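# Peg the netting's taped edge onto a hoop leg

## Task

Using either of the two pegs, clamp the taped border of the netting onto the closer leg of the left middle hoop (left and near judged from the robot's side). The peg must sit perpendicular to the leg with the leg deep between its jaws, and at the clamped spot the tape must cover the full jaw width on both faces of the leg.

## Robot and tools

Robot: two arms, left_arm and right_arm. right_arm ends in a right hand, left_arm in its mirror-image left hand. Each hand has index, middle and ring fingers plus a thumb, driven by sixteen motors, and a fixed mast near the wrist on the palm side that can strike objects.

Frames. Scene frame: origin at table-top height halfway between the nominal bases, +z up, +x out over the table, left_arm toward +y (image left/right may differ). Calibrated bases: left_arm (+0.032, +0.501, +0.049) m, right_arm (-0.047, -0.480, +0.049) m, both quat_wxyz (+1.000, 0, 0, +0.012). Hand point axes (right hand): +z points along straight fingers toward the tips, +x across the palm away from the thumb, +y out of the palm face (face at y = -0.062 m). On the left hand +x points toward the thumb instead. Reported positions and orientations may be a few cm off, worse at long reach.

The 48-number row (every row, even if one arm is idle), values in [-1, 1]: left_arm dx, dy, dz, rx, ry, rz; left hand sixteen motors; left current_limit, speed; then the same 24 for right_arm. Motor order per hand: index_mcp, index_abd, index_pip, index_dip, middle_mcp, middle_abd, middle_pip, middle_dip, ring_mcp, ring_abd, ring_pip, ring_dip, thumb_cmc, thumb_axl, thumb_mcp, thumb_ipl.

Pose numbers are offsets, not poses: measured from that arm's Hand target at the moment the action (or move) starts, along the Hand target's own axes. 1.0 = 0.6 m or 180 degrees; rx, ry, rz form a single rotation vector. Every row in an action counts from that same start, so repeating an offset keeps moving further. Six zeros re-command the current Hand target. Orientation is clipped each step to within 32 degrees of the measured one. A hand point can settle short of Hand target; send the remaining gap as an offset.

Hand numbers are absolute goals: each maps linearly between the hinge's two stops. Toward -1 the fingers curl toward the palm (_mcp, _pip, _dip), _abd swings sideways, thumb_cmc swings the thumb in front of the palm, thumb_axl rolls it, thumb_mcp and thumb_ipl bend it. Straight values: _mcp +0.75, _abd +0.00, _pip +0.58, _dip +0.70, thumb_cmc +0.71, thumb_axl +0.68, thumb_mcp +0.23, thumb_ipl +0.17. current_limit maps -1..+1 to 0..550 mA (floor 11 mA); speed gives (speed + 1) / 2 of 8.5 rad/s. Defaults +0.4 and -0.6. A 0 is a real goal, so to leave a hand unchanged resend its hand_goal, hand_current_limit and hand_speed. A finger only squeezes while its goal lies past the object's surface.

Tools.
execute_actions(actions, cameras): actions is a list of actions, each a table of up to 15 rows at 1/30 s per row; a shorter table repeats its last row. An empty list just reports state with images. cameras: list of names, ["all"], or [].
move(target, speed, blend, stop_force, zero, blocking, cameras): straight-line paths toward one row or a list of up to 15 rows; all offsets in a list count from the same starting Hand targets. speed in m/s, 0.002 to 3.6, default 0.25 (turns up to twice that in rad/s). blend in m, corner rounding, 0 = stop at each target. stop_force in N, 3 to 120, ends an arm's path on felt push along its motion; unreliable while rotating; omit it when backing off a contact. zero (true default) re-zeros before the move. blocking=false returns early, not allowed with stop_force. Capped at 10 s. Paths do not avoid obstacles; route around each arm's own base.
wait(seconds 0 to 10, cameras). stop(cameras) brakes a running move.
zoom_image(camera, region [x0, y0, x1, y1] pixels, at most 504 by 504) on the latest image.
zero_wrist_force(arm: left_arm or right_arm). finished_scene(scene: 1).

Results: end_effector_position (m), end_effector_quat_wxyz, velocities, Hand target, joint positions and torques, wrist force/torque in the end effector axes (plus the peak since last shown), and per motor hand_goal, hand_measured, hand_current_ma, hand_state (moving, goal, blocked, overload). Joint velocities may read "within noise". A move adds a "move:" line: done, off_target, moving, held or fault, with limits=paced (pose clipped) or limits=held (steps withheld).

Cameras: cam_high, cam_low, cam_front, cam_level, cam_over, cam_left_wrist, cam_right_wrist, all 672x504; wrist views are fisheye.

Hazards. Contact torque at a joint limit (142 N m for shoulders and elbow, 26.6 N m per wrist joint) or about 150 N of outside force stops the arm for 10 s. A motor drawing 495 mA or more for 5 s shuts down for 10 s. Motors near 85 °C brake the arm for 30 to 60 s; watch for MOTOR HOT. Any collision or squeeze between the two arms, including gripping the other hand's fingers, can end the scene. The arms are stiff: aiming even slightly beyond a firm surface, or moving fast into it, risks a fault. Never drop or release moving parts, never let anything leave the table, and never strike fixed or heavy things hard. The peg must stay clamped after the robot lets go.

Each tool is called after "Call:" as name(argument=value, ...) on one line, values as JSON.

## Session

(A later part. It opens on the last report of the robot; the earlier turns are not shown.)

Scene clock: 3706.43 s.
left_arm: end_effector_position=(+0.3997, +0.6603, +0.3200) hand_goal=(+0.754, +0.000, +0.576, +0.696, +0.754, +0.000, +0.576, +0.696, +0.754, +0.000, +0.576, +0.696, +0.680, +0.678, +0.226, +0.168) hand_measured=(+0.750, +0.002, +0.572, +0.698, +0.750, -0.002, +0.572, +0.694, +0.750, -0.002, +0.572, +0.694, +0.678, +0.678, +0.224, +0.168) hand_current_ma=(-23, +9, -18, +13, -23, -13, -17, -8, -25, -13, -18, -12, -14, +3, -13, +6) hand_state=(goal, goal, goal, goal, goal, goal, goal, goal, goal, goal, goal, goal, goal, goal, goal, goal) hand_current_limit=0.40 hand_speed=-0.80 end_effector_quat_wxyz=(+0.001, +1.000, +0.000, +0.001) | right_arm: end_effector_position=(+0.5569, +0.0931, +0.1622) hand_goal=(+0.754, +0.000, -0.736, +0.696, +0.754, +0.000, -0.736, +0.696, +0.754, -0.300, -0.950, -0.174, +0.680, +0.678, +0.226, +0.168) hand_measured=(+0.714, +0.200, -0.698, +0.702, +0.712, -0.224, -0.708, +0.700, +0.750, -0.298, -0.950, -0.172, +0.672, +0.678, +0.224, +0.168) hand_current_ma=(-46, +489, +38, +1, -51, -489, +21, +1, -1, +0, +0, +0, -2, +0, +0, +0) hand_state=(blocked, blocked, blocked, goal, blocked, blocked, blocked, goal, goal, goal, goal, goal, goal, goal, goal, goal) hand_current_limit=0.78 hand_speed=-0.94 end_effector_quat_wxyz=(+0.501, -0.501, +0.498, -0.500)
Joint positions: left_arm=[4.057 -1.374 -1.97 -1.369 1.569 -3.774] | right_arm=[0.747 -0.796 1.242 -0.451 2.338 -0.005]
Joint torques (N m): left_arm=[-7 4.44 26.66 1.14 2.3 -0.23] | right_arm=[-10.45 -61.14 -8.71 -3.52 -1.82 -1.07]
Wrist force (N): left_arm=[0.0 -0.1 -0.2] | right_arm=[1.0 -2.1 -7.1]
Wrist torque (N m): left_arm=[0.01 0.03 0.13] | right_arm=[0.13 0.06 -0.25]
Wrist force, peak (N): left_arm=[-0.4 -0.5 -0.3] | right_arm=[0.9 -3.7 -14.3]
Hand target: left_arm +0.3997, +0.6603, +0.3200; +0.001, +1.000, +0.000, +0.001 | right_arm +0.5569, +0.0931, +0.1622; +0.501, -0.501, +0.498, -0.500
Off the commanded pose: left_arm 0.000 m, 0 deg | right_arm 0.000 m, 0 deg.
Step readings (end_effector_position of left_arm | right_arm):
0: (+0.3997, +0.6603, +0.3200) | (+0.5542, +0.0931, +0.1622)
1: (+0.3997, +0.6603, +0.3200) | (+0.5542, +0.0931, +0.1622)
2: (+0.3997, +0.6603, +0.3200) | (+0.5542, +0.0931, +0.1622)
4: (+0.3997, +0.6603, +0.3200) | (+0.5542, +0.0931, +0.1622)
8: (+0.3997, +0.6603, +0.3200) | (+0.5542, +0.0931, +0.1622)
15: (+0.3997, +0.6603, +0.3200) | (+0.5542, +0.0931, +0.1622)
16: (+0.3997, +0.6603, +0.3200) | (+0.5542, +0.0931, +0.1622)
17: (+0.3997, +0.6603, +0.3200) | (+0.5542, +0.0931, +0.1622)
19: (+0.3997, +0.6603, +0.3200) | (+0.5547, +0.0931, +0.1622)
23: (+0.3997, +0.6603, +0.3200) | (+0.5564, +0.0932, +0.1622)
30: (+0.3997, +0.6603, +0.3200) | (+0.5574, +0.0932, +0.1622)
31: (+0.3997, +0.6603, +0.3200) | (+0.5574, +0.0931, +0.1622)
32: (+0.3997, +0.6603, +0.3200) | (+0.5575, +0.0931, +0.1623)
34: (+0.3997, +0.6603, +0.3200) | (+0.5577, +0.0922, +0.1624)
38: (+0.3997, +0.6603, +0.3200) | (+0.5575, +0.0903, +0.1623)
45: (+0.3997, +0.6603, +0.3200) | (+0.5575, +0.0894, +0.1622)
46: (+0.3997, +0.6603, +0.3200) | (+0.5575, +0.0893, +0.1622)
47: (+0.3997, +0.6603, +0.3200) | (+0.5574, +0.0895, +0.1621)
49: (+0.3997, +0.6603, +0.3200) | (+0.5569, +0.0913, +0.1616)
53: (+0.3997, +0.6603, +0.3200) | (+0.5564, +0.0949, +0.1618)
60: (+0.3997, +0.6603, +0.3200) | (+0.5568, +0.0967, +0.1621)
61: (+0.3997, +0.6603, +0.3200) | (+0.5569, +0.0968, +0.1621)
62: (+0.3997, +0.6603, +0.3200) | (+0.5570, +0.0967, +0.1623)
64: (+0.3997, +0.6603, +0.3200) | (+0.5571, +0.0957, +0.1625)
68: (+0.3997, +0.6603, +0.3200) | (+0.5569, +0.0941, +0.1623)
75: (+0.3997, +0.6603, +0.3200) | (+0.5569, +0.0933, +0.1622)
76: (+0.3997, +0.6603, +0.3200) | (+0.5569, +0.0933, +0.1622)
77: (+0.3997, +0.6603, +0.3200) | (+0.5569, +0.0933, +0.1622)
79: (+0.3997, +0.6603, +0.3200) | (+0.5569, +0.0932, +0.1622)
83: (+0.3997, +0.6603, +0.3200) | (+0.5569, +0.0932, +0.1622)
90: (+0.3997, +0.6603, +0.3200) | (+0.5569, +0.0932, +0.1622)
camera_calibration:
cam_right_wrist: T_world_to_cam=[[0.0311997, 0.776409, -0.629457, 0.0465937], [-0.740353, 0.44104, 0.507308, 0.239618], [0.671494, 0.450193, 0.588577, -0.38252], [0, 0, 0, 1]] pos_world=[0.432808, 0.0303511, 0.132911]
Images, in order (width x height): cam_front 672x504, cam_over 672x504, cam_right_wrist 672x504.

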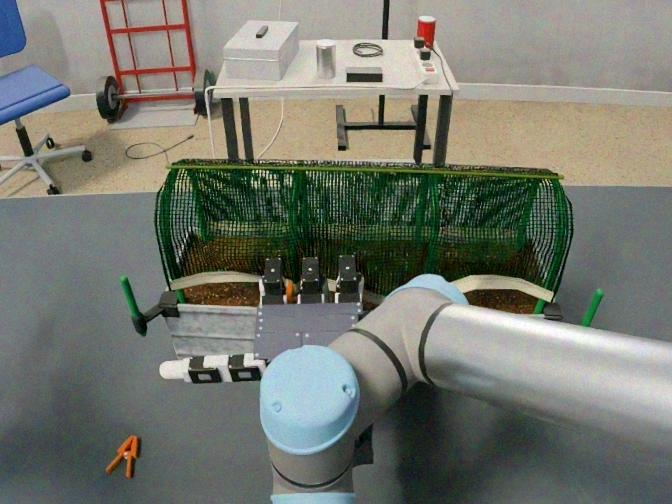

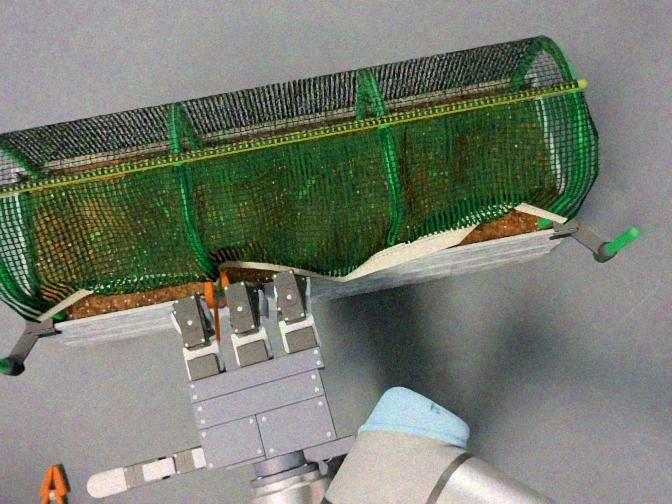

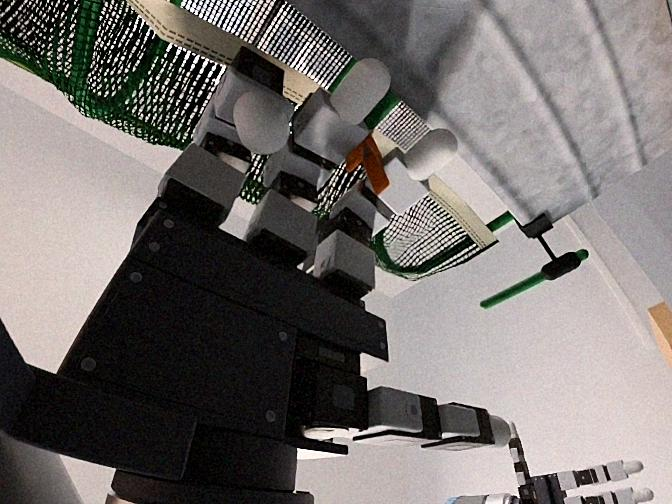

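Call:
execute_actions(actions=[[[0,0,0,0,0,0,0.754,0,0.576,0.696,0.754,0,0.576,0.696,0.754,0,0.576,0.696,0.68,0.678,0.226,0.168,0.4,-0.8,0,0,0.0021,0,0,0,0.754,0.0,-0.737,0.696,0.754,0.0,-0.737,0.696,0.754,-0.3,-0.95,-0.174,0.68,0.678,0.226,0.168,1.0,-0.94],[0,0,0,0,0,0,0.754,0,0.576,0.696,0.754,0,0.576,0.696,0.754,0,0.576,0.696,0.68,0.678,0.226,0.168,0.4,-0.8,0,0,0.0042,0,0,0,0.754,0.0,-0.737,0.696,0.754,0.0,-0.737,0.696,0.754,-0.3,-0.95,-0.174,0.68,0.678,0.226,0.168,1.0,-0.94]],[[0,0,0,0,0,0,0.754,0,0.576,0.696,0.754,0,0.576,0.696,0.754,0,0.576,0.696,0.68,0.678,0.226,0.168,0.4,-0.8,0.0036,0,0,0,-0.0097,0,0.754,0.0,-0.737,0.696,0.754,0.0,-0.737,0.696,0.754,-0.3,-0.95,-0.174,0.68,0.678,0.226,0.168,1.0,-0.94],[0,0,0,0,0,0,0.754,0,0.576,0.696,0.754,0,0.576,0.696,0.754,0,0.576,0.696,0.68,0.678,0.226,0.168,0.4,-0.8,0.0073,0,0,0,-0.0194,0,0.754,0.0,-0.737,0.696,0.754,0.0,-0.737,0.696,0.754,-0.3,-0.95,-0.174,0.68,0.678,0.226,0.168,1.0,-0.94]],[[0,0,0,0,0,0,0.754,0,0.576,0.696,0.754,0,0.576,0.696,0.754,0,0.576,0.696,0.68,0.678,0.226,0.168,0.4,-0.8,-0.005,0,0,0,0.013,0,0.754,0.0,-0.737,0.696,0.754,0.0,-0.737,0.696,0.754,-0.3,-0.95,-0.174,0.68,0.678,0.226,0.168,1.0,-0.94],[0,0,0,0,0,0,0.754,0,0.576,0.696,0.754,0,0.576,0.696,0.754,0,0.576,0.696,0.68,0.678,0.226,0.168,0.4,-0.8,-0.01,0,0,0,0.026,0,0.754,0.0,-0.737,0.696,0.754,0.0,-0.737,0.696,0.754,-0.3,-0.95,-0.174,0.68,0.678,0.226,0.168,1.0,-0.94],[0,0,0,0,0,0,0.754,0,0.576,0.696,0.754,0,0.576,0.696,0.754,0,0.576,0.696,0.68,0.678,0.226,0.168,0.4,-0.8,-0.0146,0,0,0,0.0389,0,0.754,0.0,-0.737,0.696,0.754,0.0,-0.737,0.696,0.754,-0.3,-0.95,-0.174,0.68,0.678,0.226,0.168,1.0,-0.94]],[[0,0,0,0,0,0,0.754,0,0.576,0.696,0.754,0,0.576,0.696,0.754,0,0.576,0.696,0.68,0.678,0.226,0.168,0.4,-0.8,0.005,0,0,0,-0.013,0,0.754,0.0,-0.737,0.696,0.754,0.0,-0.737,0.696,0.754,-0.3,-0.95,-0.174,0.68,0.678,0.226,0.168,1.0,-0.94],[0,0,0,0,0,0,0.754,0,0.576,0.696,0.754,0,0.576,0.696,0.754,0,0.576,0.696,0.68,0.678,0.226,0.168,0.4,-0.8,0.01,0,0,0,-0.026,0,0.754,0.0,-0.737,0.696,0.754,0.0,-0.737,0.696,0.754,-0.3,-0.95,-0.174,0.68,0.678,0.226,0.168,1.0,-0.94],[0,0,0,0,0,0,0.754,0,0.576,0.696,0.754,0,0.576,0.696,0.754,0,0.576,0.696,0.68,0.678,0.226,0.168,0.4,-0.8,0.0146,0,0,0,-0.0389,0,0.754,0.0,-0.737,0.696,0.754,0.0,-0.737,0.696,0.754,-0.3,-0.95,-0.174,0.68,0.678,0.226,0.168,1.0,-0.94]],[[0,0,0,0,0,0,0.754,0,0.576,0.696,0.754,0,0.576,0.696,0.754,0,0.576,0.696,0.68,0.678,0.226,0.168,0.4,-0.8,-0.0036,0,0,0,0.0097,0,0.754,0.0,-0.737,0.696,0.754,0.0,-0.737,0.696,0.754,-0.3,-0.95,-0.174,0.68,0.678,0.226,0.168,1.0,-0.94],[0,0,0,0,0,0,0.754,0,0.576,0.696,0.754,0,0.576,0.696,0.754,0,0.576,0.696,0.68,0.678,0.226,0.168,0.4,-0.8,-0.0073,0,0,0,0.0194,0,0.754,0.0,-0.737,0.696,0.754,0.0,-0.737,0.696,0.754,-0.3,-0.95,-0.174,0.68,0.678,0.226,0.168,1.0,-0.94]],[[0,0,0,0,0,0,0.754,0,0.576,0.696,0.754,0,0.576,0.696,0.754,0,0.576,0.696,0.68,0.678,0.226,0.168,0.4,-0.8,0,0,0.0025,0,0,0,0.754,0.0,-0.737,0.696,0.754,0.0,-0.737,0.696,0.754,-0.3,-0.95,-0.174,0.68,0.678,0.226,0.168,1.0,-0.94]],[[0,0,0,0,0,0,0.754,0,0.576,0.696,0.754,0,0.576,0.696,0.754,0,0.576,0.696,0.68,0.678,0.226,0.168,0.4,-0.8,0,0,0,0,0,0,0.754,0.0,-0.737,0.696,0.754,0.0,-0.737,0.696,0.754,-0.3,-0.95,-0.174,0.68,0.678,0.226,0.168,0.78,-0.94]]], cameras=["cam_over","cam_front","cam_right_wrist"])

Call:
zoom_image(camera="cam_over", region=[175, 255, 235, 315])

Call:
zoom_image(camera="cam_front", region=[270, 260, 320, 310])

Call:
zoom_image(camera="cam_right_wrist", region=[345, 90, 425, 170])

Scene clock: 3774.97 s.
left_arm: end_effector_position=(+0.3997, +0.6603, +0.3200) hand_goal=(+0.754, +0.000, +0.576, +0.696, +0.754, +0.000, +0.576, +0.696, +0.754, +0.000, +0.576, +0.696, +0.680, +0.678, +0.226, +0.168) hand_measured=(+0.750, +0.002, +0.572, +0.698, +0.750, -0.002, +0.572, +0.694, +0.750, -0.002, +0.572, +0.694, +0.678, +0.678, +0.224, +0.168) hand_current_ma=(-23, +9, -18, +13, -23, -13, -17, -8, -25, -13, -18, -12, -14, +3, -13, +6) hand_state=(goal, goal, goal, goal, goal, goal, goal, goal, goal, goal, goal, goal, goal, goal, goal, goal) hand_current_limit=0.40 hand_speed=-0.80 end_effector_quat_wxyz=(+0.001, +1.000, +0.000, +0.001) | right_arm: end_effector_position=(+0.5596, +0.0932, +0.1622) hand_goal=(+0.754, +0.000, -0.736, +0.696, +0.754, +0.000, -0.736, +0.696, +0.754, -0.300, -0.950, -0.174, +0.680, +0.678, +0.226, +0.168) hand_measured=(+0.714, +0.200, -0.704, +0.700, +0.710, -0.224, -0.710, +0.698, +0.750, -0.298, -0.950, -0.172, +0.672, +0.678, +0.224, +0.168) hand_current_ma=(-47, +489, +28, +1, -56, -489, +21, +0, -1, +0, +0, +0, -2, +0, +0, +0) hand_state=(blocked, blocked, blocked, goal, blocked, blocked, blocked, goal, goal, goal, goal, goal, goal, goal, goal, goal) hand_current_limit=0.78 hand_speed=-0.94 end_effector_quat_wxyz=(+0.501, -0.501, +0.498, -0.500)
Joint positions: left_arm=[4.057 -1.374 -1.97 -1.369 1.569 -3.774] | right_arm=[0.744 -0.793 1.236 -0.448 2.335 -0.005]
Joint torques (N m): left_arm=[-7.08 4.16 26.7 1.16 2.23 -0.22] | right_arm=[-13.27 -41.62 -34.07 -1.52 1.5 1.3]
Wrist force (N): left_arm=[-0.1 0.0 -0.1] | right_arm=[1.9 -2.7 -12.4]
Wrist torque (N m): left_arm=[0.00 0.05 0.11] | right_arm=[0.33 0.08 -0.09]
Wrist force, peak (N): left_arm=[-0.2 -0.5 -0.5] | right_arm=[2.2 -3.3 -14.0]
Hand target: left_arm +0.3997, +0.6603, +0.3200; +0.001, +1.000, +0.000, +0.001 | right_arm +0.5596, +0.0932, +0.1622; +0.501, -0.501, +0.498, -0.500
Off the commanded pose: left_arm 0.000 m, 0 deg | right_arm 0.000 m, 0 deg.
Step readings (end_effector_position of left_arm | right_arm):
0: (+0.3997, +0.6603, +0.3200) | (+0.5569, +0.0931, +0.1622)
1: (+0.3997, +0.6603, +0.3200) | (+0.5569, +0.0931, +0.1622)
2: (+0.3997, +0.6603, +0.3200) | (+0.5570, +0.0931, +0.1622)
4: (+0.3997, +0.6603, +0.3200) | (+0.5576, +0.0931, +0.1622)
8: (+0.3997, +0.6603, +0.3200) | (+0.5588, +0.0931, +0.1622)
15: (+0.3997, +0.6603, +0.3200) | (+0.5593, +0.0932, +0.1622)
16: (+0.3997, +0.6603, +0.3200) | (+0.5593, +0.0932, +0.1622)
17: (+0.3997, +0.6603, +0.3200) | (+0.5595, +0.0930, +0.1623)
19: (+0.3997, +0.6603, +0.3200) | (+0.5597, +0.0917, +0.1626)
23: (+0.3997, +0.6603, +0.3200) | (+0.5594, +0.0898, +0.1623)
30: (+0.3997, +0.6603, +0.3200) | (+0.5594, +0.0889, +0.1622)
31: (+0.3997, +0.6603, +0.3200) | (+0.5594, +0.0889, +0.1622)
32: (+0.3997, +0.6603, +0.3200) | (+0.5593, +0.0892, +0.1621)
34: (+0.3997, +0.6603, +0.3200) | (+0.5586, +0.0914, +0.1614)
38: (+0.3997, +0.6603, +0.3200) | (+0.5580, +0.0953, +0.1617)
45: (+0.3997, +0.6603, +0.3200) | (+0.5585, +0.0971, +0.1621)
46: (+0.3997, +0.6603, +0.3200) | (+0.5586, +0.0972, +0.1621)
47: (+0.3997, +0.6603, +0.3200) | (+0.5588, +0.0970, +0.1624)
49: (+0.3997, +0.6603, +0.3200) | (+0.5593, +0.0952, +0.1632)
53: (+0.3997, +0.6603, +0.3200) | (+0.5582, +0.0910, +0.1627)
60: (+0.3997, +0.6603, +0.3200) | (+0.5582, +0.0891, +0.1623)
61: (+0.3997, +0.6603, +0.3200) | (+0.5583, +0.0890, +0.1623)
62: (+0.3997, +0.6603, +0.3200) | (+0.5582, +0.0892, +0.1621)
64: (+0.3997, +0.6603, +0.3200) | (+0.5579, +0.0905, +0.1619)
68: (+0.3997, +0.6603, +0.3200) | (+0.5579, +0.0921, +0.1621)
75: (+0.3997, +0.6603, +0.3200) | (+0.5580, +0.0930, +0.1622)
76: (+0.3997, +0.6603, +0.3200) | (+0.5580, +0.0930, +0.1622)
77: (+0.3997, +0.6603, +0.3200) | (+0.5581, +0.0930, +0.1622)
79: (+0.3997, +0.6603, +0.3200) | (+0.5585, +0.0932, +0.1622)
83: (+0.3997, +0.6603, +0.3200) | (+0.5592, +0.0932, +0.1622)
90: (+0.3997, +0.6603, +0.3200) | (+0.5595, +0.0932, +0.1622)
91: (+0.3997, +0.6603, +0.3200) | (+0.5595, +0.0932, +0.1622)
92: (+0.3997, +0.6603, +0.3200) | (+0.5596, +0.0932, +0.1622)
94: (+0.3997, +0.6603, +0.3200) | (+0.5596, +0.0932, +0.1622)
98: (+0.3997, +0.6603, +0.3200) | (+0.5596, +0.0932, +0.1622)
105: (+0.3997, +0.6603, +0.3200) | (+0.5596, +0.0932, +0.1622)
camera_calibration:
cam_right_wrist: T_world_to_cam=[[0.0312423, 0.776437, -0.62942, 0.0464849], [-0.740388, 0.441017, 0.507277, 0.241637], [0.671454, 0.450167, 0.588643, -0.384324], [0, 0, 0, 1]] pos_world=[0.435508, 0.0303512, 0.132911]
Images, in order (width x height): cam_front 672x504, cam_over 672x504, cam_right_wrist 672x504.

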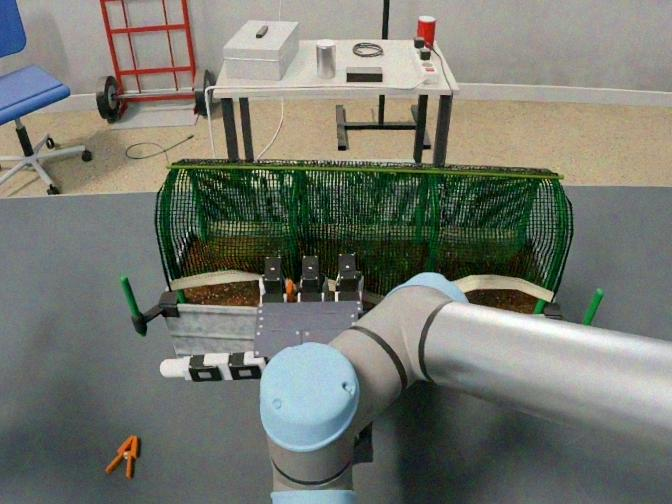

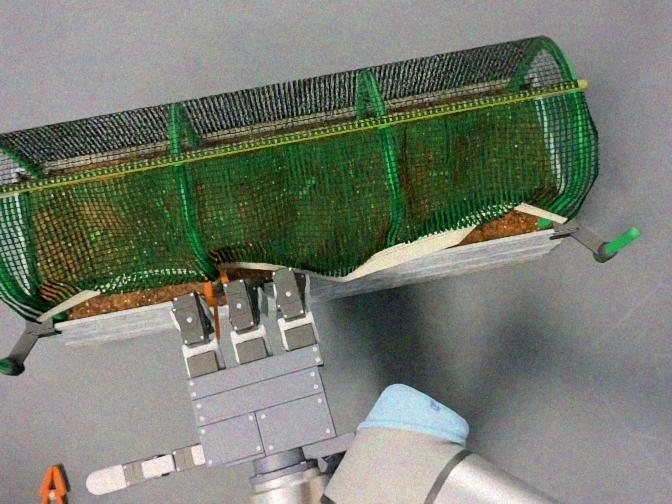

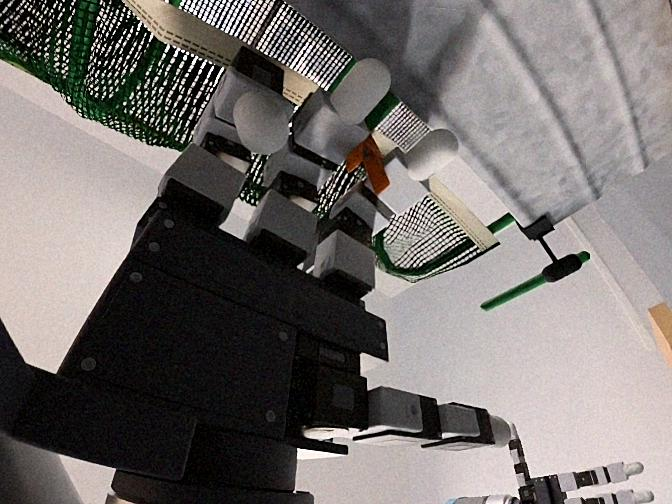

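Scaled by 8.400 from the camera's 672x504 image, which has a finer 960x720 frame.

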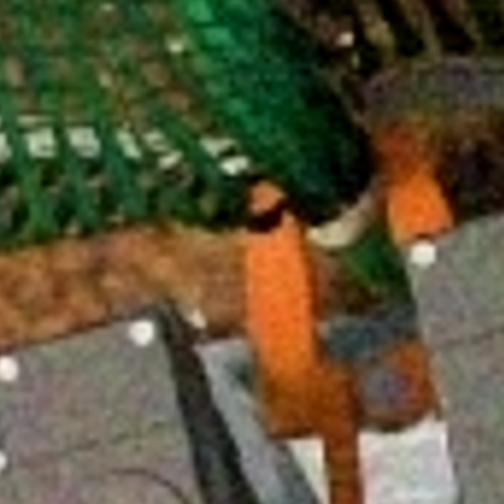

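Scaled by 10.080 from the camera's 672x504 image, which has a finer 960x720 frame.

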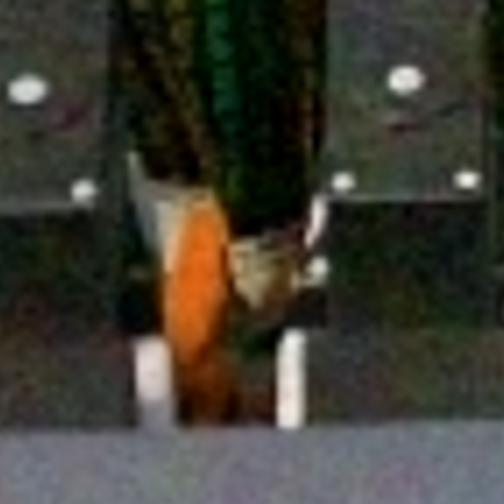

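Scaled by 6.300 from the camera's 672x504 image, which has a finer 960x720 frame.

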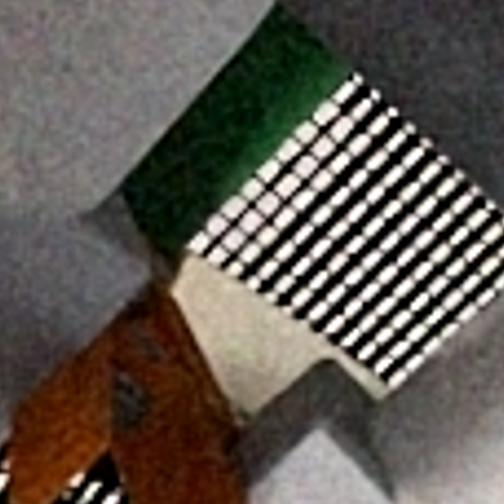

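Call:
zoom_image(camera="cam_front", region=[282, 272, 306, 300])

Call:
zoom_image(camera="cam_right_wrist", region=[350, 110, 394, 160])

Call:
zoom_image(camera="cam_over", region=[198, 262, 232, 302])

Scaled by 18.000 from the camera's 672x504 image, which has a finer 960x720 frame.

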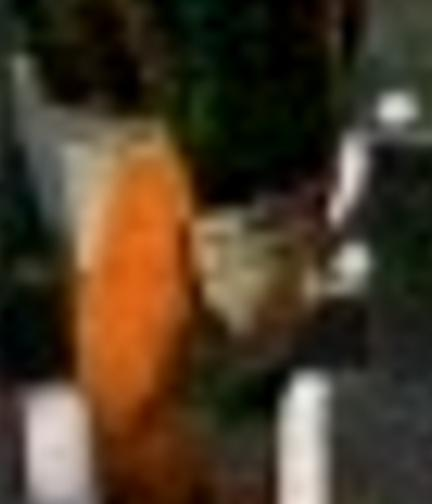

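Scaled by 10.080 from the camera's 672x504 image, which has a finer 960x720 frame.

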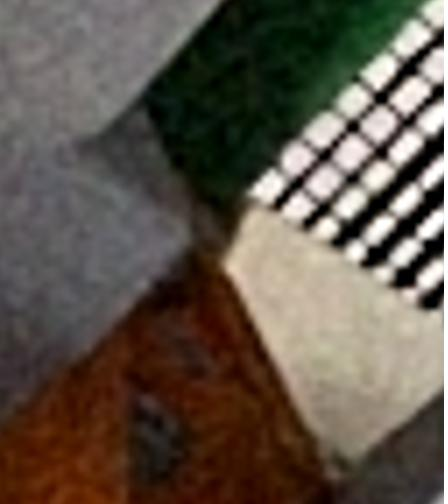

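Scaled by 12.600 from the camera's 672x504 image, which has a finer 960x720 frame.

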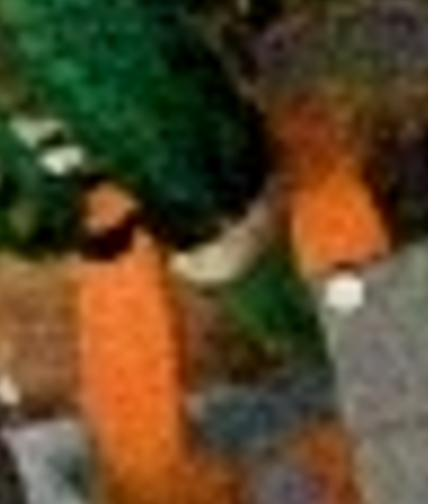

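Call:
execute_actions(actions=[], cameras=["cam_low","cam_level"])

Call:
zoom_image(camera="cam_low", region=[340, 110, 460, 200])

Call:
zoom_image(camera="cam_level", region=[200, 180, 400, 350])

Scene clock: 3872.83 s.
left_arm: end_effector_position=(+0.3997, +0.6603, +0.3200) hand_goal=(+0.754, +0.000, +0.576, +0.696, +0.754, +0.000, +0.576, +0.696, +0.754, +0.000, +0.576, +0.696, +0.680, +0.678, +0.226, +0.168) hand_measured=(+0.750, +0.002, +0.572, +0.698, +0.750, -0.002, +0.572, +0.694, +0.750, -0.002, +0.572, +0.694, +0.678, +0.678, +0.224, +0.168) hand_current_ma=(-23, +9, -18, +13, -23, -13, -17, -8, -25, -13, -18, -12, -14, +3, -13, +6) hand_state=(goal, goal, goal, goal, goal, goal, goal, goal, goal, goal, goal, goal, goal, goal, goal, goal) hand_current_limit=0.40 hand_speed=-0.80 end_effector_quat_wxyz=(+0.001, +1.000, +0.000, +0.001) | right_arm: end_effector_position=(+0.5596, +0.0932, +0.1622) hand_goal=(+0.754, +0.000, -0.736, +0.696, +0.754, +0.000, -0.736, +0.696, +0.754, -0.300, -0.950, -0.174, +0.680, +0.678, +0.226, +0.168) hand_measured=(+0.714, +0.200, -0.704, +0.700, +0.710, -0.224, -0.710, +0.698, +0.750, -0.298, -0.950, -0.172, +0.672, +0.678, +0.224, +0.168) hand_current_ma=(-47, +489, +28, +1, -56, -489, +21, +0, -1, +0, +0, +0, -2, +0, +0, +0) hand_state=(blocked, blocked, blocked, goal, blocked, blocked, blocked, goal, goal, goal, goal, goal, goal, goal, goal, goal) hand_current_limit=0.78 hand_speed=-0.94 end_effector_quat_wxyz=(+0.501, -0.501, +0.498, -0.500)
Joint positions: left_arm=[4.057 -1.374 -1.97 -1.369 1.569 -3.774] | right_arm=[0.744 -0.793 1.236 -0.448 2.335 -0.005]
Joint velocities: within noise
Joint torques (N m): left_arm=[-6.91 3.96 26.94 1.24 2.28 -0.06] | right_arm=[-13.7 -40.73 -34.63 -1.41 1.49 0.98]
Motor temperatures (°C): left_arm=[34 34 33 33 36 45] | right_arm=[32 31 39 35 35 40]
Wrist force (N): left_arm=[-0.6 0.1 -0.2] | right_arm=[1.8 -2.8 -12.3]
Wrist torque (N m): left_arm=[0.03 0.10 0.07] | right_arm=[0.31 0.09 -0.10]
Wrist force, peak (N): left_arm=[-0.1 -0.6 0.1] | right_arm=[1.8 -2.8 -12.7]
Hand target: left_arm +0.3997, +0.6603, +0.3200; +0.001, +1.000, +0.000, +0.001 | right_arm +0.5596, +0.0932, +0.1622; +0.501, -0.501, +0.498, -0.500
Off the commanded pose: left_arm 0.000 m, 0 deg | right_arm 0.000 m, 0 deg.
Images, in order (width x height): cam_low 672x504, cam_level 672x504.

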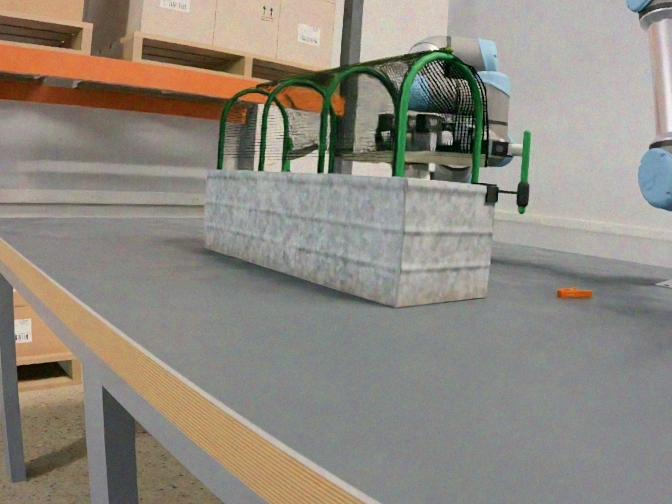

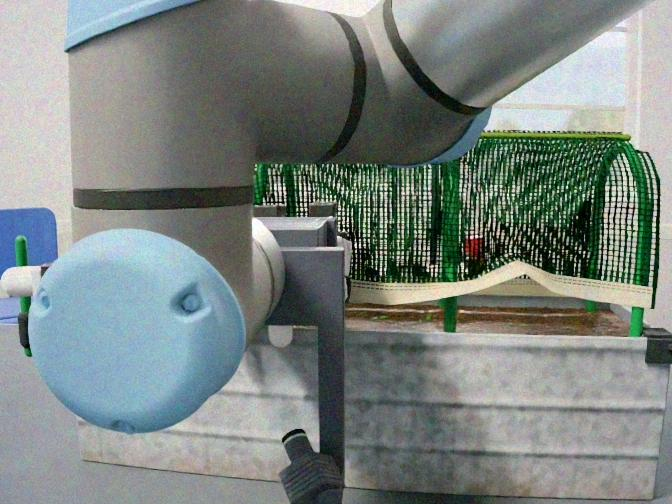

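Scaled by 4.200 from the camera's 672x504 image, which has a finer 960x720 frame.

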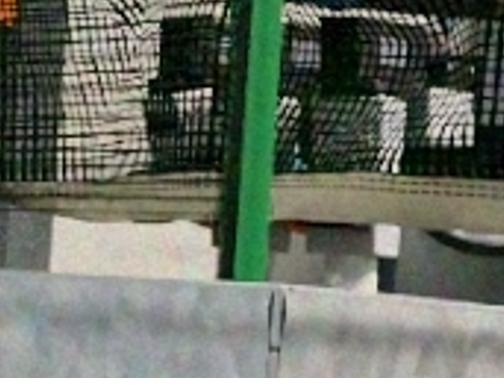

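Scaled by 2.520 from the camera's 672x504 image, which has a finer 960x720 frame.

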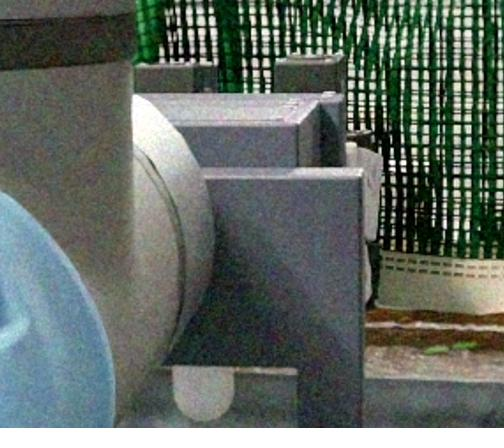

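Call:
zoom_image(camera="cam_low", region=[380, 145, 430, 180])

Call:
zoom_image(camera="cam_level", region=[330, 260, 420, 330])

Scaled by 10.080 from the camera's 672x504 image, which has a finer 960x720 frame.

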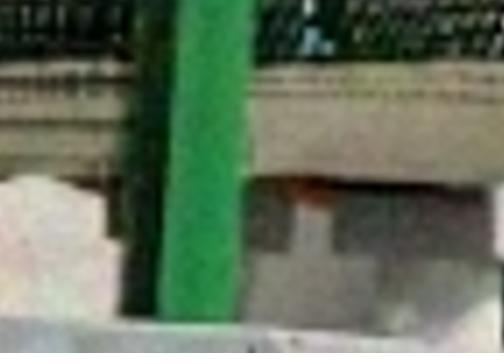

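Scaled by 5.600 from the camera's 672x504 image, which has a finer 960x720 frame.

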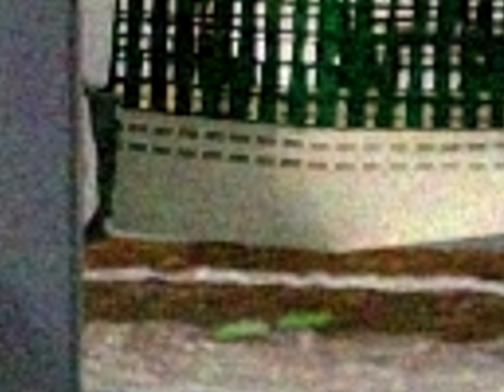

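Call:
execute_actions(actions=[], cameras=["cam_left_wrist"])

Scene clock: 3960.73 s.
left_arm: end_effector_position=(+0.3997, +0.6603, +0.3200) hand_goal=(+0.754, +0.000, +0.576, +0.696, +0.754, +0.000, +0.576, +0.696, +0.754, +0.000, +0.576, +0.696, +0.680, +0.678, +0.226, +0.168) hand_measured=(+0.750, +0.002, +0.572, +0.698, +0.750, -0.002, +0.572, +0.694, +0.750, -0.002, +0.572, +0.694, +0.678, +0.678, +0.224, +0.168) hand_current_ma=(-23, +9, -18, +13, -23, -13, -17, -8, -25, -13, -18, -12, -14, +3, -13, +6) hand_state=(goal, goal, goal, goal, goal, goal, goal, goal, goal, goal, goal, goal, goal, goal, goal, goal) hand_current_limit=0.40 hand_speed=-0.80 end_effector_quat_wxyz=(+0.001, +1.000, +0.000, +0.001) | right_arm: end_effector_position=(+0.5596, +0.0932, +0.1622) hand_goal=(+0.754, +0.000, -0.736, +0.696, +0.754, +0.000, -0.736, +0.696, +0.754, -0.300, -0.950, -0.174, +0.680, +0.678, +0.226, +0.168) hand_measured=(+0.714, +0.200, -0.704, +0.700, +0.710, -0.224, -0.710, +0.698, +0.750, -0.298, -0.950, -0.172, +0.672, +0.678, +0.224, +0.168) hand_current_ma=(-47, +489, +28, +1, -56, -489, +21, +0, -1, +0, +0, +0, -2, +0, +0, +0) hand_state=(blocked, blocked, blocked, goal, blocked, blocked, blocked, goal, goal, goal, goal, goal, goal, goal, goal, goal) hand_current_limit=0.78 hand_speed=-0.94 end_effector_quat_wxyz=(+0.501, -0.501, +0.498, -0.500)
Joint positions: left_arm=[4.057 -1.374 -1.97 -1.369 1.569 -3.774] | right_arm=[0.744 -0.793 1.236 -0.448 2.335 -0.005]
Joint velocities: within noise
Joint torques (N m): left_arm=[-7.19 4.47 26.94 1.1 2.15 0.03] | right_arm=[-12.88 -41.6 -35.05 -1.52 1.39 1.13]
Motor temperatures (°C): left_arm=[34 34 33 33 36 45] | right_arm=[32 31 39 35 35 40]
Wrist force (N): left_arm=[0.0 0.0 0.0] | right_arm=[1.9 -2.6 -12.5]
Wrist torque (N m): left_arm=[-0.02 0.03 0.13] | right_arm=[0.34 0.08 -0.09]
Wrist force, peak (N): left_arm=[-0.1 -0.6 -0.3] | right_arm=[1.9 -2.7 -12.6]
Hand target: left_arm +0.3997, +0.6603, +0.3200; +0.001, +1.000, +0.000, +0.001 | right_arm +0.5596, +0.0932, +0.1622; +0.501, -0.501, +0.498, -0.500
Off the commanded pose: left_arm 0.000 m, 0 deg | right_arm 0.000 m, 0 deg.
camera_calibration:
cam_left_wrist: T_world_to_cam=[[-0.767838, 0.639414, -0.0396882, -0.131354], [0.393246, 0.519321, 0.758725, -0.790446], [0.50575, 0.56697, -0.650201, -0.248392], [0, 0, 0, 1]] pos_world=[0.335605, 0.635316, 0.433013]
Images, in order (width x height): cam_left_wrist 672x504.

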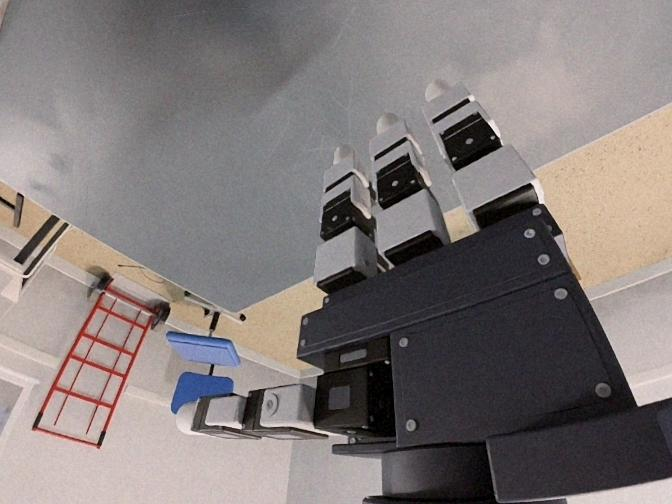

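Call:
execute_actions(actions=[[[0,0,0,0,0,0,0.754,0,0.576,0.696,0.754,0,0.576,0.696,0.754,0,0.576,0.696,0.68,0.678,0.226,0.168,0.4,-0.8,0,-0.0012,0.0015,0,0,0,0.754,0.0,-0.737,0.696,0.754,0.0,-0.737,0.696,0.754,-0.3,-0.95,-0.174,0.68,0.678,0.226,0.168,1.0,-0.94],[0,0,0,0,0,0,0.754,0,0.576,0.696,0.754,0,0.576,0.696,0.754,0,0.576,0.696,0.68,0.678,0.226,0.168,0.4,-0.8,0,-0.0025,0.0033,0,0,0,0.754,0.0,-0.737,0.696,0.754,0.0,-0.737,0.696,0.754,-0.3,-0.95,-0.174,0.68,0.678,0.226,0.168,1.0,-0.94]],[[0,0,0,0,0,0,0.754,0,0.576,0.696,0.754,0,0.576,0.696,0.754,0,0.576,0.696,0.68,0.678,0.226,0.168,0.4,-0.8,0.0036,0,0,0,-0.0097,0,0.754,0.0,-0.737,0.696,0.754,0.0,-0.737,0.696,0.754,-0.3,-0.95,-0.174,0.68,0.678,0.226,0.168,1.0,-0.94],[0,0,0,0,0,0,0.754,0,0.576,0.696,0.754,0,0.576,0.696,0.754,0,0.576,0.696,0.68,0.678,0.226,0.168,0.4,-0.8,0.0073,0,0,0,-0.0194,0,0.754,0.0,-0.737,0.696,0.754,0.0,-0.737,0.696,0.754,-0.3,-0.95,-0.174,0.68,0.678,0.226,0.168,1.0,-0.94]],[[0,0,0,0,0,0,0.754,0,0.576,0.696,0.754,0,0.576,0.696,0.754,0,0.576,0.696,0.68,0.678,0.226,0.168,0.4,-0.8,-0.005,0,0,0,0.013,0,0.754,0.0,-0.737,0.696,0.754,0.0,-0.737,0.696,0.754,-0.3,-0.95,-0.174,0.68,0.678,0.226,0.168,1.0,-0.94],[0,0,0,0,0,0,0.754,0,0.576,0.696,0.754,0,0.576,0.696,0.754,0,0.576,0.696,0.68,0.678,0.226,0.168,0.4,-0.8,-0.01,0,0,0,0.026,0,0.754,0.0,-0.737,0.696,0.754,0.0,-0.737,0.696,0.754,-0.3,-0.95,-0.174,0.68,0.678,0.226,0.168,1.0,-0.94],[0,0,0,0,0,0,0.754,0,0.576,0.696,0.754,0,0.576,0.696,0.754,0,0.576,0.696,0.68,0.678,0.226,0.168,0.4,-0.8,-0.0146,0,0,0,0.0389,0,0.754,0.0,-0.737,0.696,0.754,0.0,-0.737,0.696,0.754,-0.3,-0.95,-0.174,0.68,0.678,0.226,0.168,1.0,-0.94]],[[0,0,0,0,0,0,0.754,0,0.576,0.696,0.754,0,0.576,0.696,0.754,0,0.576,0.696,0.68,0.678,0.226,0.168,0.4,-0.8,0.005,0,0,0,-0.013,0,0.754,0.0,-0.737,0.696,0.754,0.0,-0.737,0.696,0.754,-0.3,-0.95,-0.174,0.68,0.678,0.226,0.168,1.0,-0.94],[0,0,0,0,0,0,0.754,0,0.576,0.696,0.754,0,0.576,0.696,0.754,0,0.576,0.696,0.68,0.678,0.226,0.168,0.4,-0.8,0.01,0,0,0,-0.026,0,0.754,0.0,-0.737,0.696,0.754,0.0,-0.737,0.696,0.754,-0.3,-0.95,-0.174,0.68,0.678,0.226,0.168,1.0,-0.94],[0,0,0,0,0,0,0.754,0,0.576,0.696,0.754,0,0.576,0.696,0.754,0,0.576,0.696,0.68,0.678,0.226,0.168,0.4,-0.8,0.0146,0,0,0,-0.0389,0,0.754,0.0,-0.737,0.696,0.754,0.0,-0.737,0.696,0.754,-0.3,-0.95,-0.174,0.68,0.678,0.226,0.168,1.0,-0.94]],[[0,0,0,0,0,0,0.754,0,0.576,0.696,0.754,0,0.576,0.696,0.754,0,0.576,0.696,0.68,0.678,0.226,0.168,0.4,-0.8,-0.0036,0,0,0,0.0097,0,0.754,0.0,-0.737,0.696,0.754,0.0,-0.737,0.696,0.754,-0.3,-0.95,-0.174,0.68,0.678,0.226,0.168,1.0,-0.94],[0,0,0,0,0,0,0.754,0,0.576,0.696,0.754,0,0.576,0.696,0.754,0,0.576,0.696,0.68,0.678,0.226,0.168,0.4,-0.8,-0.0073,0,0,0,0.0194,0,0.754,0.0,-0.737,0.696,0.754,0.0,-0.737,0.696,0.754,-0.3,-0.95,-0.174,0.68,0.678,0.226,0.168,1.0,-0.94]],[[0,0,0,0,0,0,0.754,0,0.576,0.696,0.754,0,0.576,0.696,0.754,0,0.576,0.696,0.68,0.678,0.226,0.168,0.4,-0.8,0,0,0.0033,0,0,0,0.754,0.0,-0.737,0.696,0.754,0.0,-0.737,0.696,0.754,-0.3,-0.95,-0.174,0.68,0.678,0.226,0.168,1.0,-0.94]],[[0,0,0,0,0,0,0.754,0,0.576,0.696,0.754,0,0.576,0.696,0.754,0,0.576,0.696,0.68,0.678,0.226,0.168,0.4,-0.8,0,0,0,0,0,0,0.754,0.0,-0.737,0.696,0.754,0.0,-0.737,0.696,0.754,-0.3,-0.95,-0.174,0.68,0.678,0.226,0.168,0.78,-0.94]]], cameras=["cam_over","cam_front","cam_right_wrist","cam_low"])

Call:
zoom_image(camera="cam_over", region=[175, 255, 235, 315])

Call:
zoom_image(camera="cam_front", region=[270, 260, 320, 310])

Call:
zoom_image(camera="cam_right_wrist", region=[345, 90, 425, 170])

Call:
zoom_image(camera="cam_low", region=[380, 145, 430, 180])

Scene clock: 4084.10 s.
left_arm: end_effector_position=(+0.3997, +0.6603, +0.3200) hand_goal=(+0.754, +0.000, +0.576, +0.696, +0.754, +0.000, +0.576, +0.696, +0.754, +0.000, +0.576, +0.696, +0.680, +0.678, +0.226, +0.168) hand_measured=(+0.750, +0.002, +0.572, +0.698, +0.750, -0.002, +0.572, +0.694, +0.750, -0.002, +0.572, +0.694, +0.678, +0.678, +0.224, +0.168) hand_current_ma=(-23, +9, -18, +13, -23, -13, -17, -8, -25, -13, -18, -12, -14, +3, -13, +6) hand_state=(goal, goal, goal, goal, goal, goal, goal, goal, goal, goal, goal, goal, goal, goal, goal, goal) hand_current_limit=0.40 hand_speed=-0.80 end_effector_quat_wxyz=(+0.001, +1.000, +0.000, +0.001) | right_arm: end_effector_position=(+0.5622, +0.0932, +0.1637) hand_goal=(+0.754, +0.000, -0.736, +0.696, +0.754, +0.000, -0.736, +0.696, +0.754, -0.300, -0.950, -0.174, +0.680, +0.678, +0.226, +0.168) hand_measured=(+0.708, +0.200, -0.710, +0.696, +0.702, -0.224, -0.714, +0.698, +0.750, -0.298, -0.950, -0.172, +0.672, +0.678, +0.224, +0.168) hand_current_ma=(-60, +489, +19, +0, -73, -489, +16, +0, -1, +0, +0, +0, -2, +0, +0, +0) hand_state=(blocked, blocked, blocked, goal, blocked, blocked, blocked, goal, goal, goal, goal, goal, goal, goal, goal, goal) hand_current_limit=0.78 hand_speed=-0.94 end_effector_quat_wxyz=(+0.501, -0.501, +0.498, -0.500)
Joint positions: left_arm=[4.057 -1.374 -1.97 -1.369 1.569 -3.774] | right_arm=[0.741 -0.791 1.228 -0.442 2.332 -0.005]
Joint torques (N m): left_arm=[-7.02 4.49 26.59 1.19 2.27 -0.01] | right_arm=[-13.15 -41.5 -35.29 -1.57 1.53 1.18]
Wrist force (N): left_arm=[0.0 -0.2 0.0] | right_arm=[2.3 -2.9 -13.5]
Wrist torque (N m): left_arm=[-0.03 0.04 0.13] | right_arm=[0.31 0.10 -0.09]
Wrist force, peak (N): left_arm=[0.1 -0.7 0.0] | right_arm=[1.6 -2.2 -14.5]
Hand target: left_arm +0.3997, +0.6603, +0.3200; +0.001, +1.000, +0.000, +0.001 | right_arm +0.5622, +0.0932, +0.1637; +0.501, -0.501, +0.498, -0.500
Off the commanded pose: left_arm 0.000 m, 0 deg | right_arm 0.000 m, 0 deg.
Step readings (end_effector_position of left_arm | right_arm):
0: (+0.3997, +0.6603, +0.3200) | (+0.5596, +0.0932, +0.1622)
1: (+0.3997, +0.6603, +0.3200) | (+0.5596, +0.0931, +0.1622)
2: (+0.3997, +0.6603, +0.3200) | (+0.5597, +0.0931, +0.1623)
4: (+0.3997, +0.6603, +0.3200) | (+0.5602, +0.0931, +0.1627)
8: (+0.3997, +0.6603, +0.3200) | (+0.5611, +0.0931, +0.1633)
15: (+0.3997, +0.6603, +0.3200) | (+0.5615, +0.0932, +0.1637)
16: (+0.3997, +0.6603, +0.3200) | (+0.5615, +0.0932, +0.1637)
17: (+0.3997, +0.6603, +0.3200) | (+0.5616, +0.0930, +0.1638)
19: (+0.3997, +0.6603, +0.3200) | (+0.5619, +0.0915, +0.1641)
23: (+0.3997, +0.6603, +0.3200) | (+0.5616, +0.0898, +0.1638)
30: (+0.3997, +0.6603, +0.3200) | (+0.5616, +0.0890, +0.1637)
31: (+0.3997, +0.6603, +0.3200) | (+0.5616, +0.0889, +0.1637)
32: (+0.3997, +0.6603, +0.3200) | (+0.5614, +0.0892, +0.1636)
34: (+0.3997, +0.6603, +0.3200) | (+0.5607, +0.0914, +0.1629)
38: (+0.3997, +0.6603, +0.3200) | (+0.5601, +0.0953, +0.1632)
45: (+0.3997, +0.6603, +0.3200) | (+0.5607, +0.0971, +0.1636)
46: (+0.3997, +0.6603, +0.3200) | (+0.5607, +0.0972, +0.1636)
47: (+0.3997, +0.6603, +0.3200) | (+0.5609, +0.0971, +0.1639)
49: (+0.3997, +0.6603, +0.3200) | (+0.5615, +0.0949, +0.1648)
53: (+0.3997, +0.6603, +0.3200) | (+0.5604, +0.0910, +0.1642)
60: (+0.3997, +0.6603, +0.3200) | (+0.5604, +0.0891, +0.1638)
61: (+0.3997, +0.6603, +0.3200) | (+0.5604, +0.0890, +0.1638)
62: (+0.3997, +0.6603, +0.3200) | (+0.5603, +0.0892, +0.1637)
64: (+0.3997, +0.6603, +0.3200) | (+0.5601, +0.0904, +0.1634)
68: (+0.3997, +0.6603, +0.3200) | (+0.5600, +0.0921, +0.1636)
75: (+0.3997, +0.6603, +0.3200) | (+0.5602, +0.0930, +0.1637)
76: (+0.3997, +0.6603, +0.3200) | (+0.5602, +0.0930, +0.1637)
77: (+0.3997, +0.6603, +0.3200) | (+0.5603, +0.0930, +0.1637)
79: (+0.3997, +0.6603, +0.3200) | (+0.5609, +0.0932, +0.1637)
83: (+0.3997, +0.6603, +0.3200) | (+0.5617, +0.0932, +0.1637)
90: (+0.3997, +0.6603, +0.3200) | (+0.5621, +0.0932, +0.1637)
91: (+0.3997, +0.6603, +0.3200) | (+0.5621, +0.0932, +0.1637)
92: (+0.3997, +0.6603, +0.3200) | (+0.5622, +0.0932, +0.1637)
94: (+0.3997, +0.6603, +0.3200) | (+0.5622, +0.0932, +0.1637)
98: (+0.3997, +0.6603, +0.3200) | (+0.5622, +0.0932, +0.1637)
105: (+0.3997, +0.6603, +0.3200) | (+0.5622, +0.0932, +0.1637)
camera_calibration:
cam_right_wrist: T_world_to_cam=[[0.0312423, 0.776437, -0.62942, 0.0473478], [-0.740388, 0.441017, 0.507277, 0.242801], [0.671454, 0.450167, 0.588643, -0.386953], [0, 0, 0, 1]] pos_world=[0.438108, 0.0303512, 0.134411]
Images, in order (width x height): cam_low 672x504, cam_front 672x504, cam_over 672x504, cam_right_wrist 672x504.

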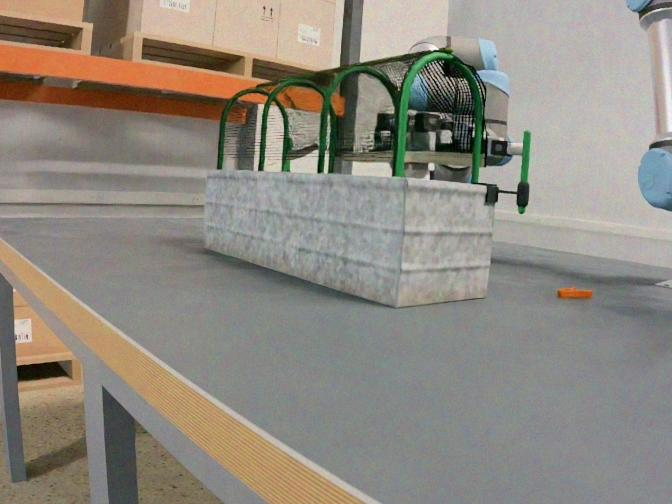

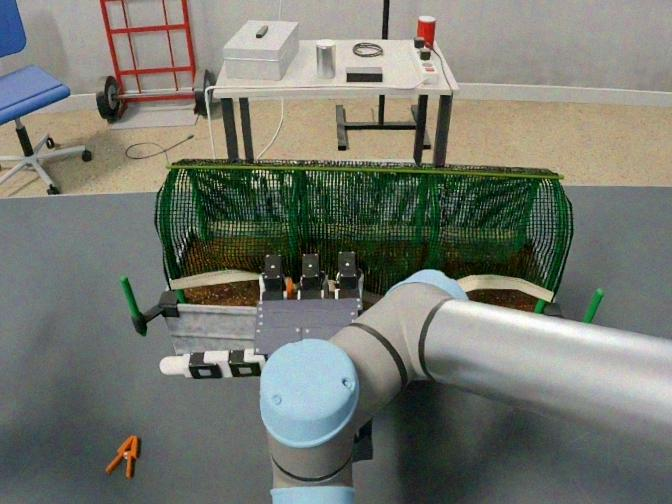

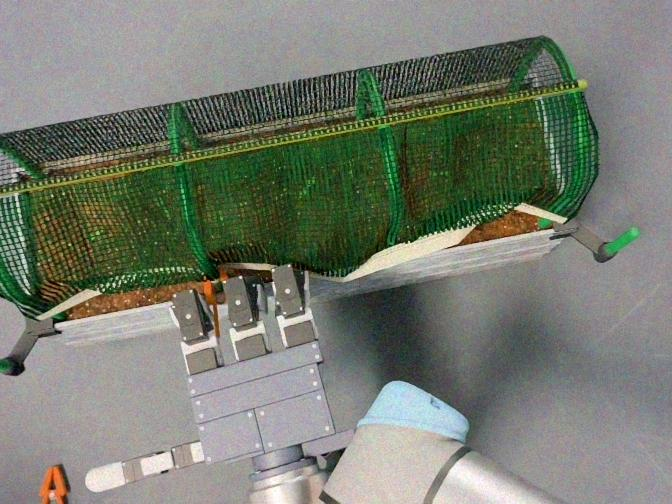

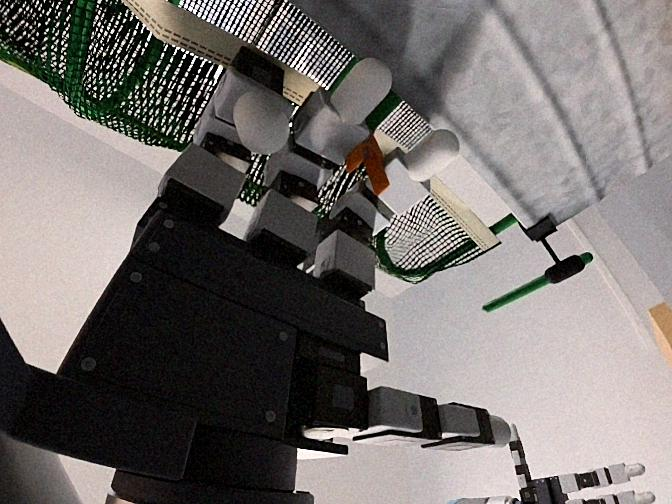

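Scaled by 8.400 from the camera's 672x504 image, which has a finer 960x720 frame.

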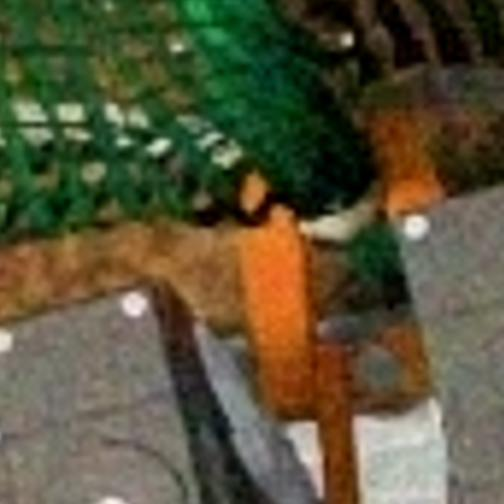

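Scaled by 10.080 from the camera's 672x504 image, which has a finer 960x720 frame.

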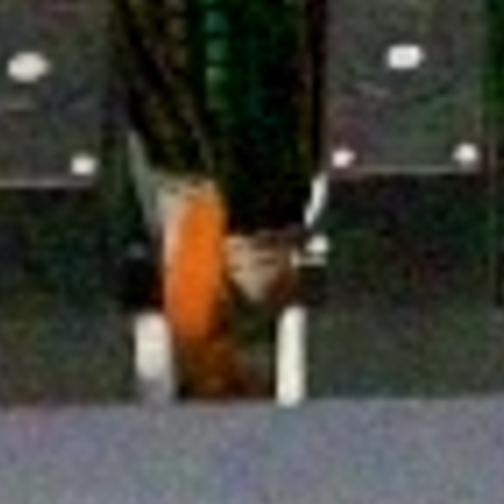

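Scaled by 6.300 from the camera's 672x504 image, which has a finer 960x720 frame.

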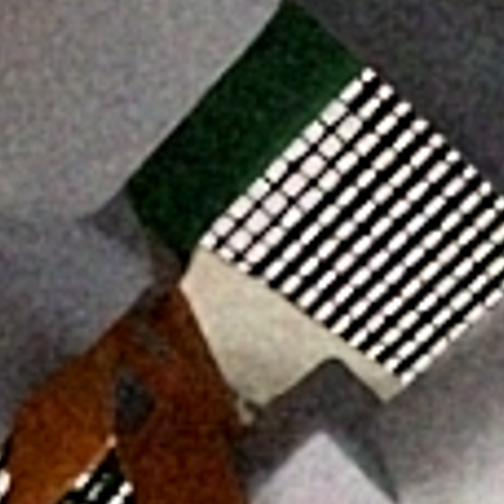

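Scaled by 10.080 from the camera's 672x504 image, which has a finer 960x720 frame.

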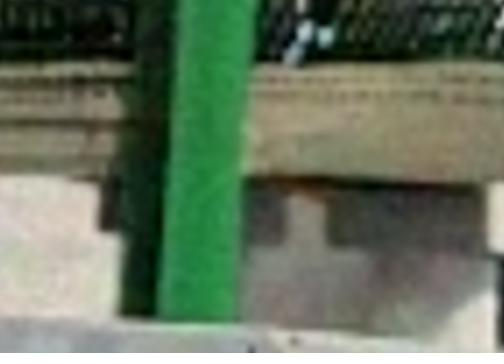

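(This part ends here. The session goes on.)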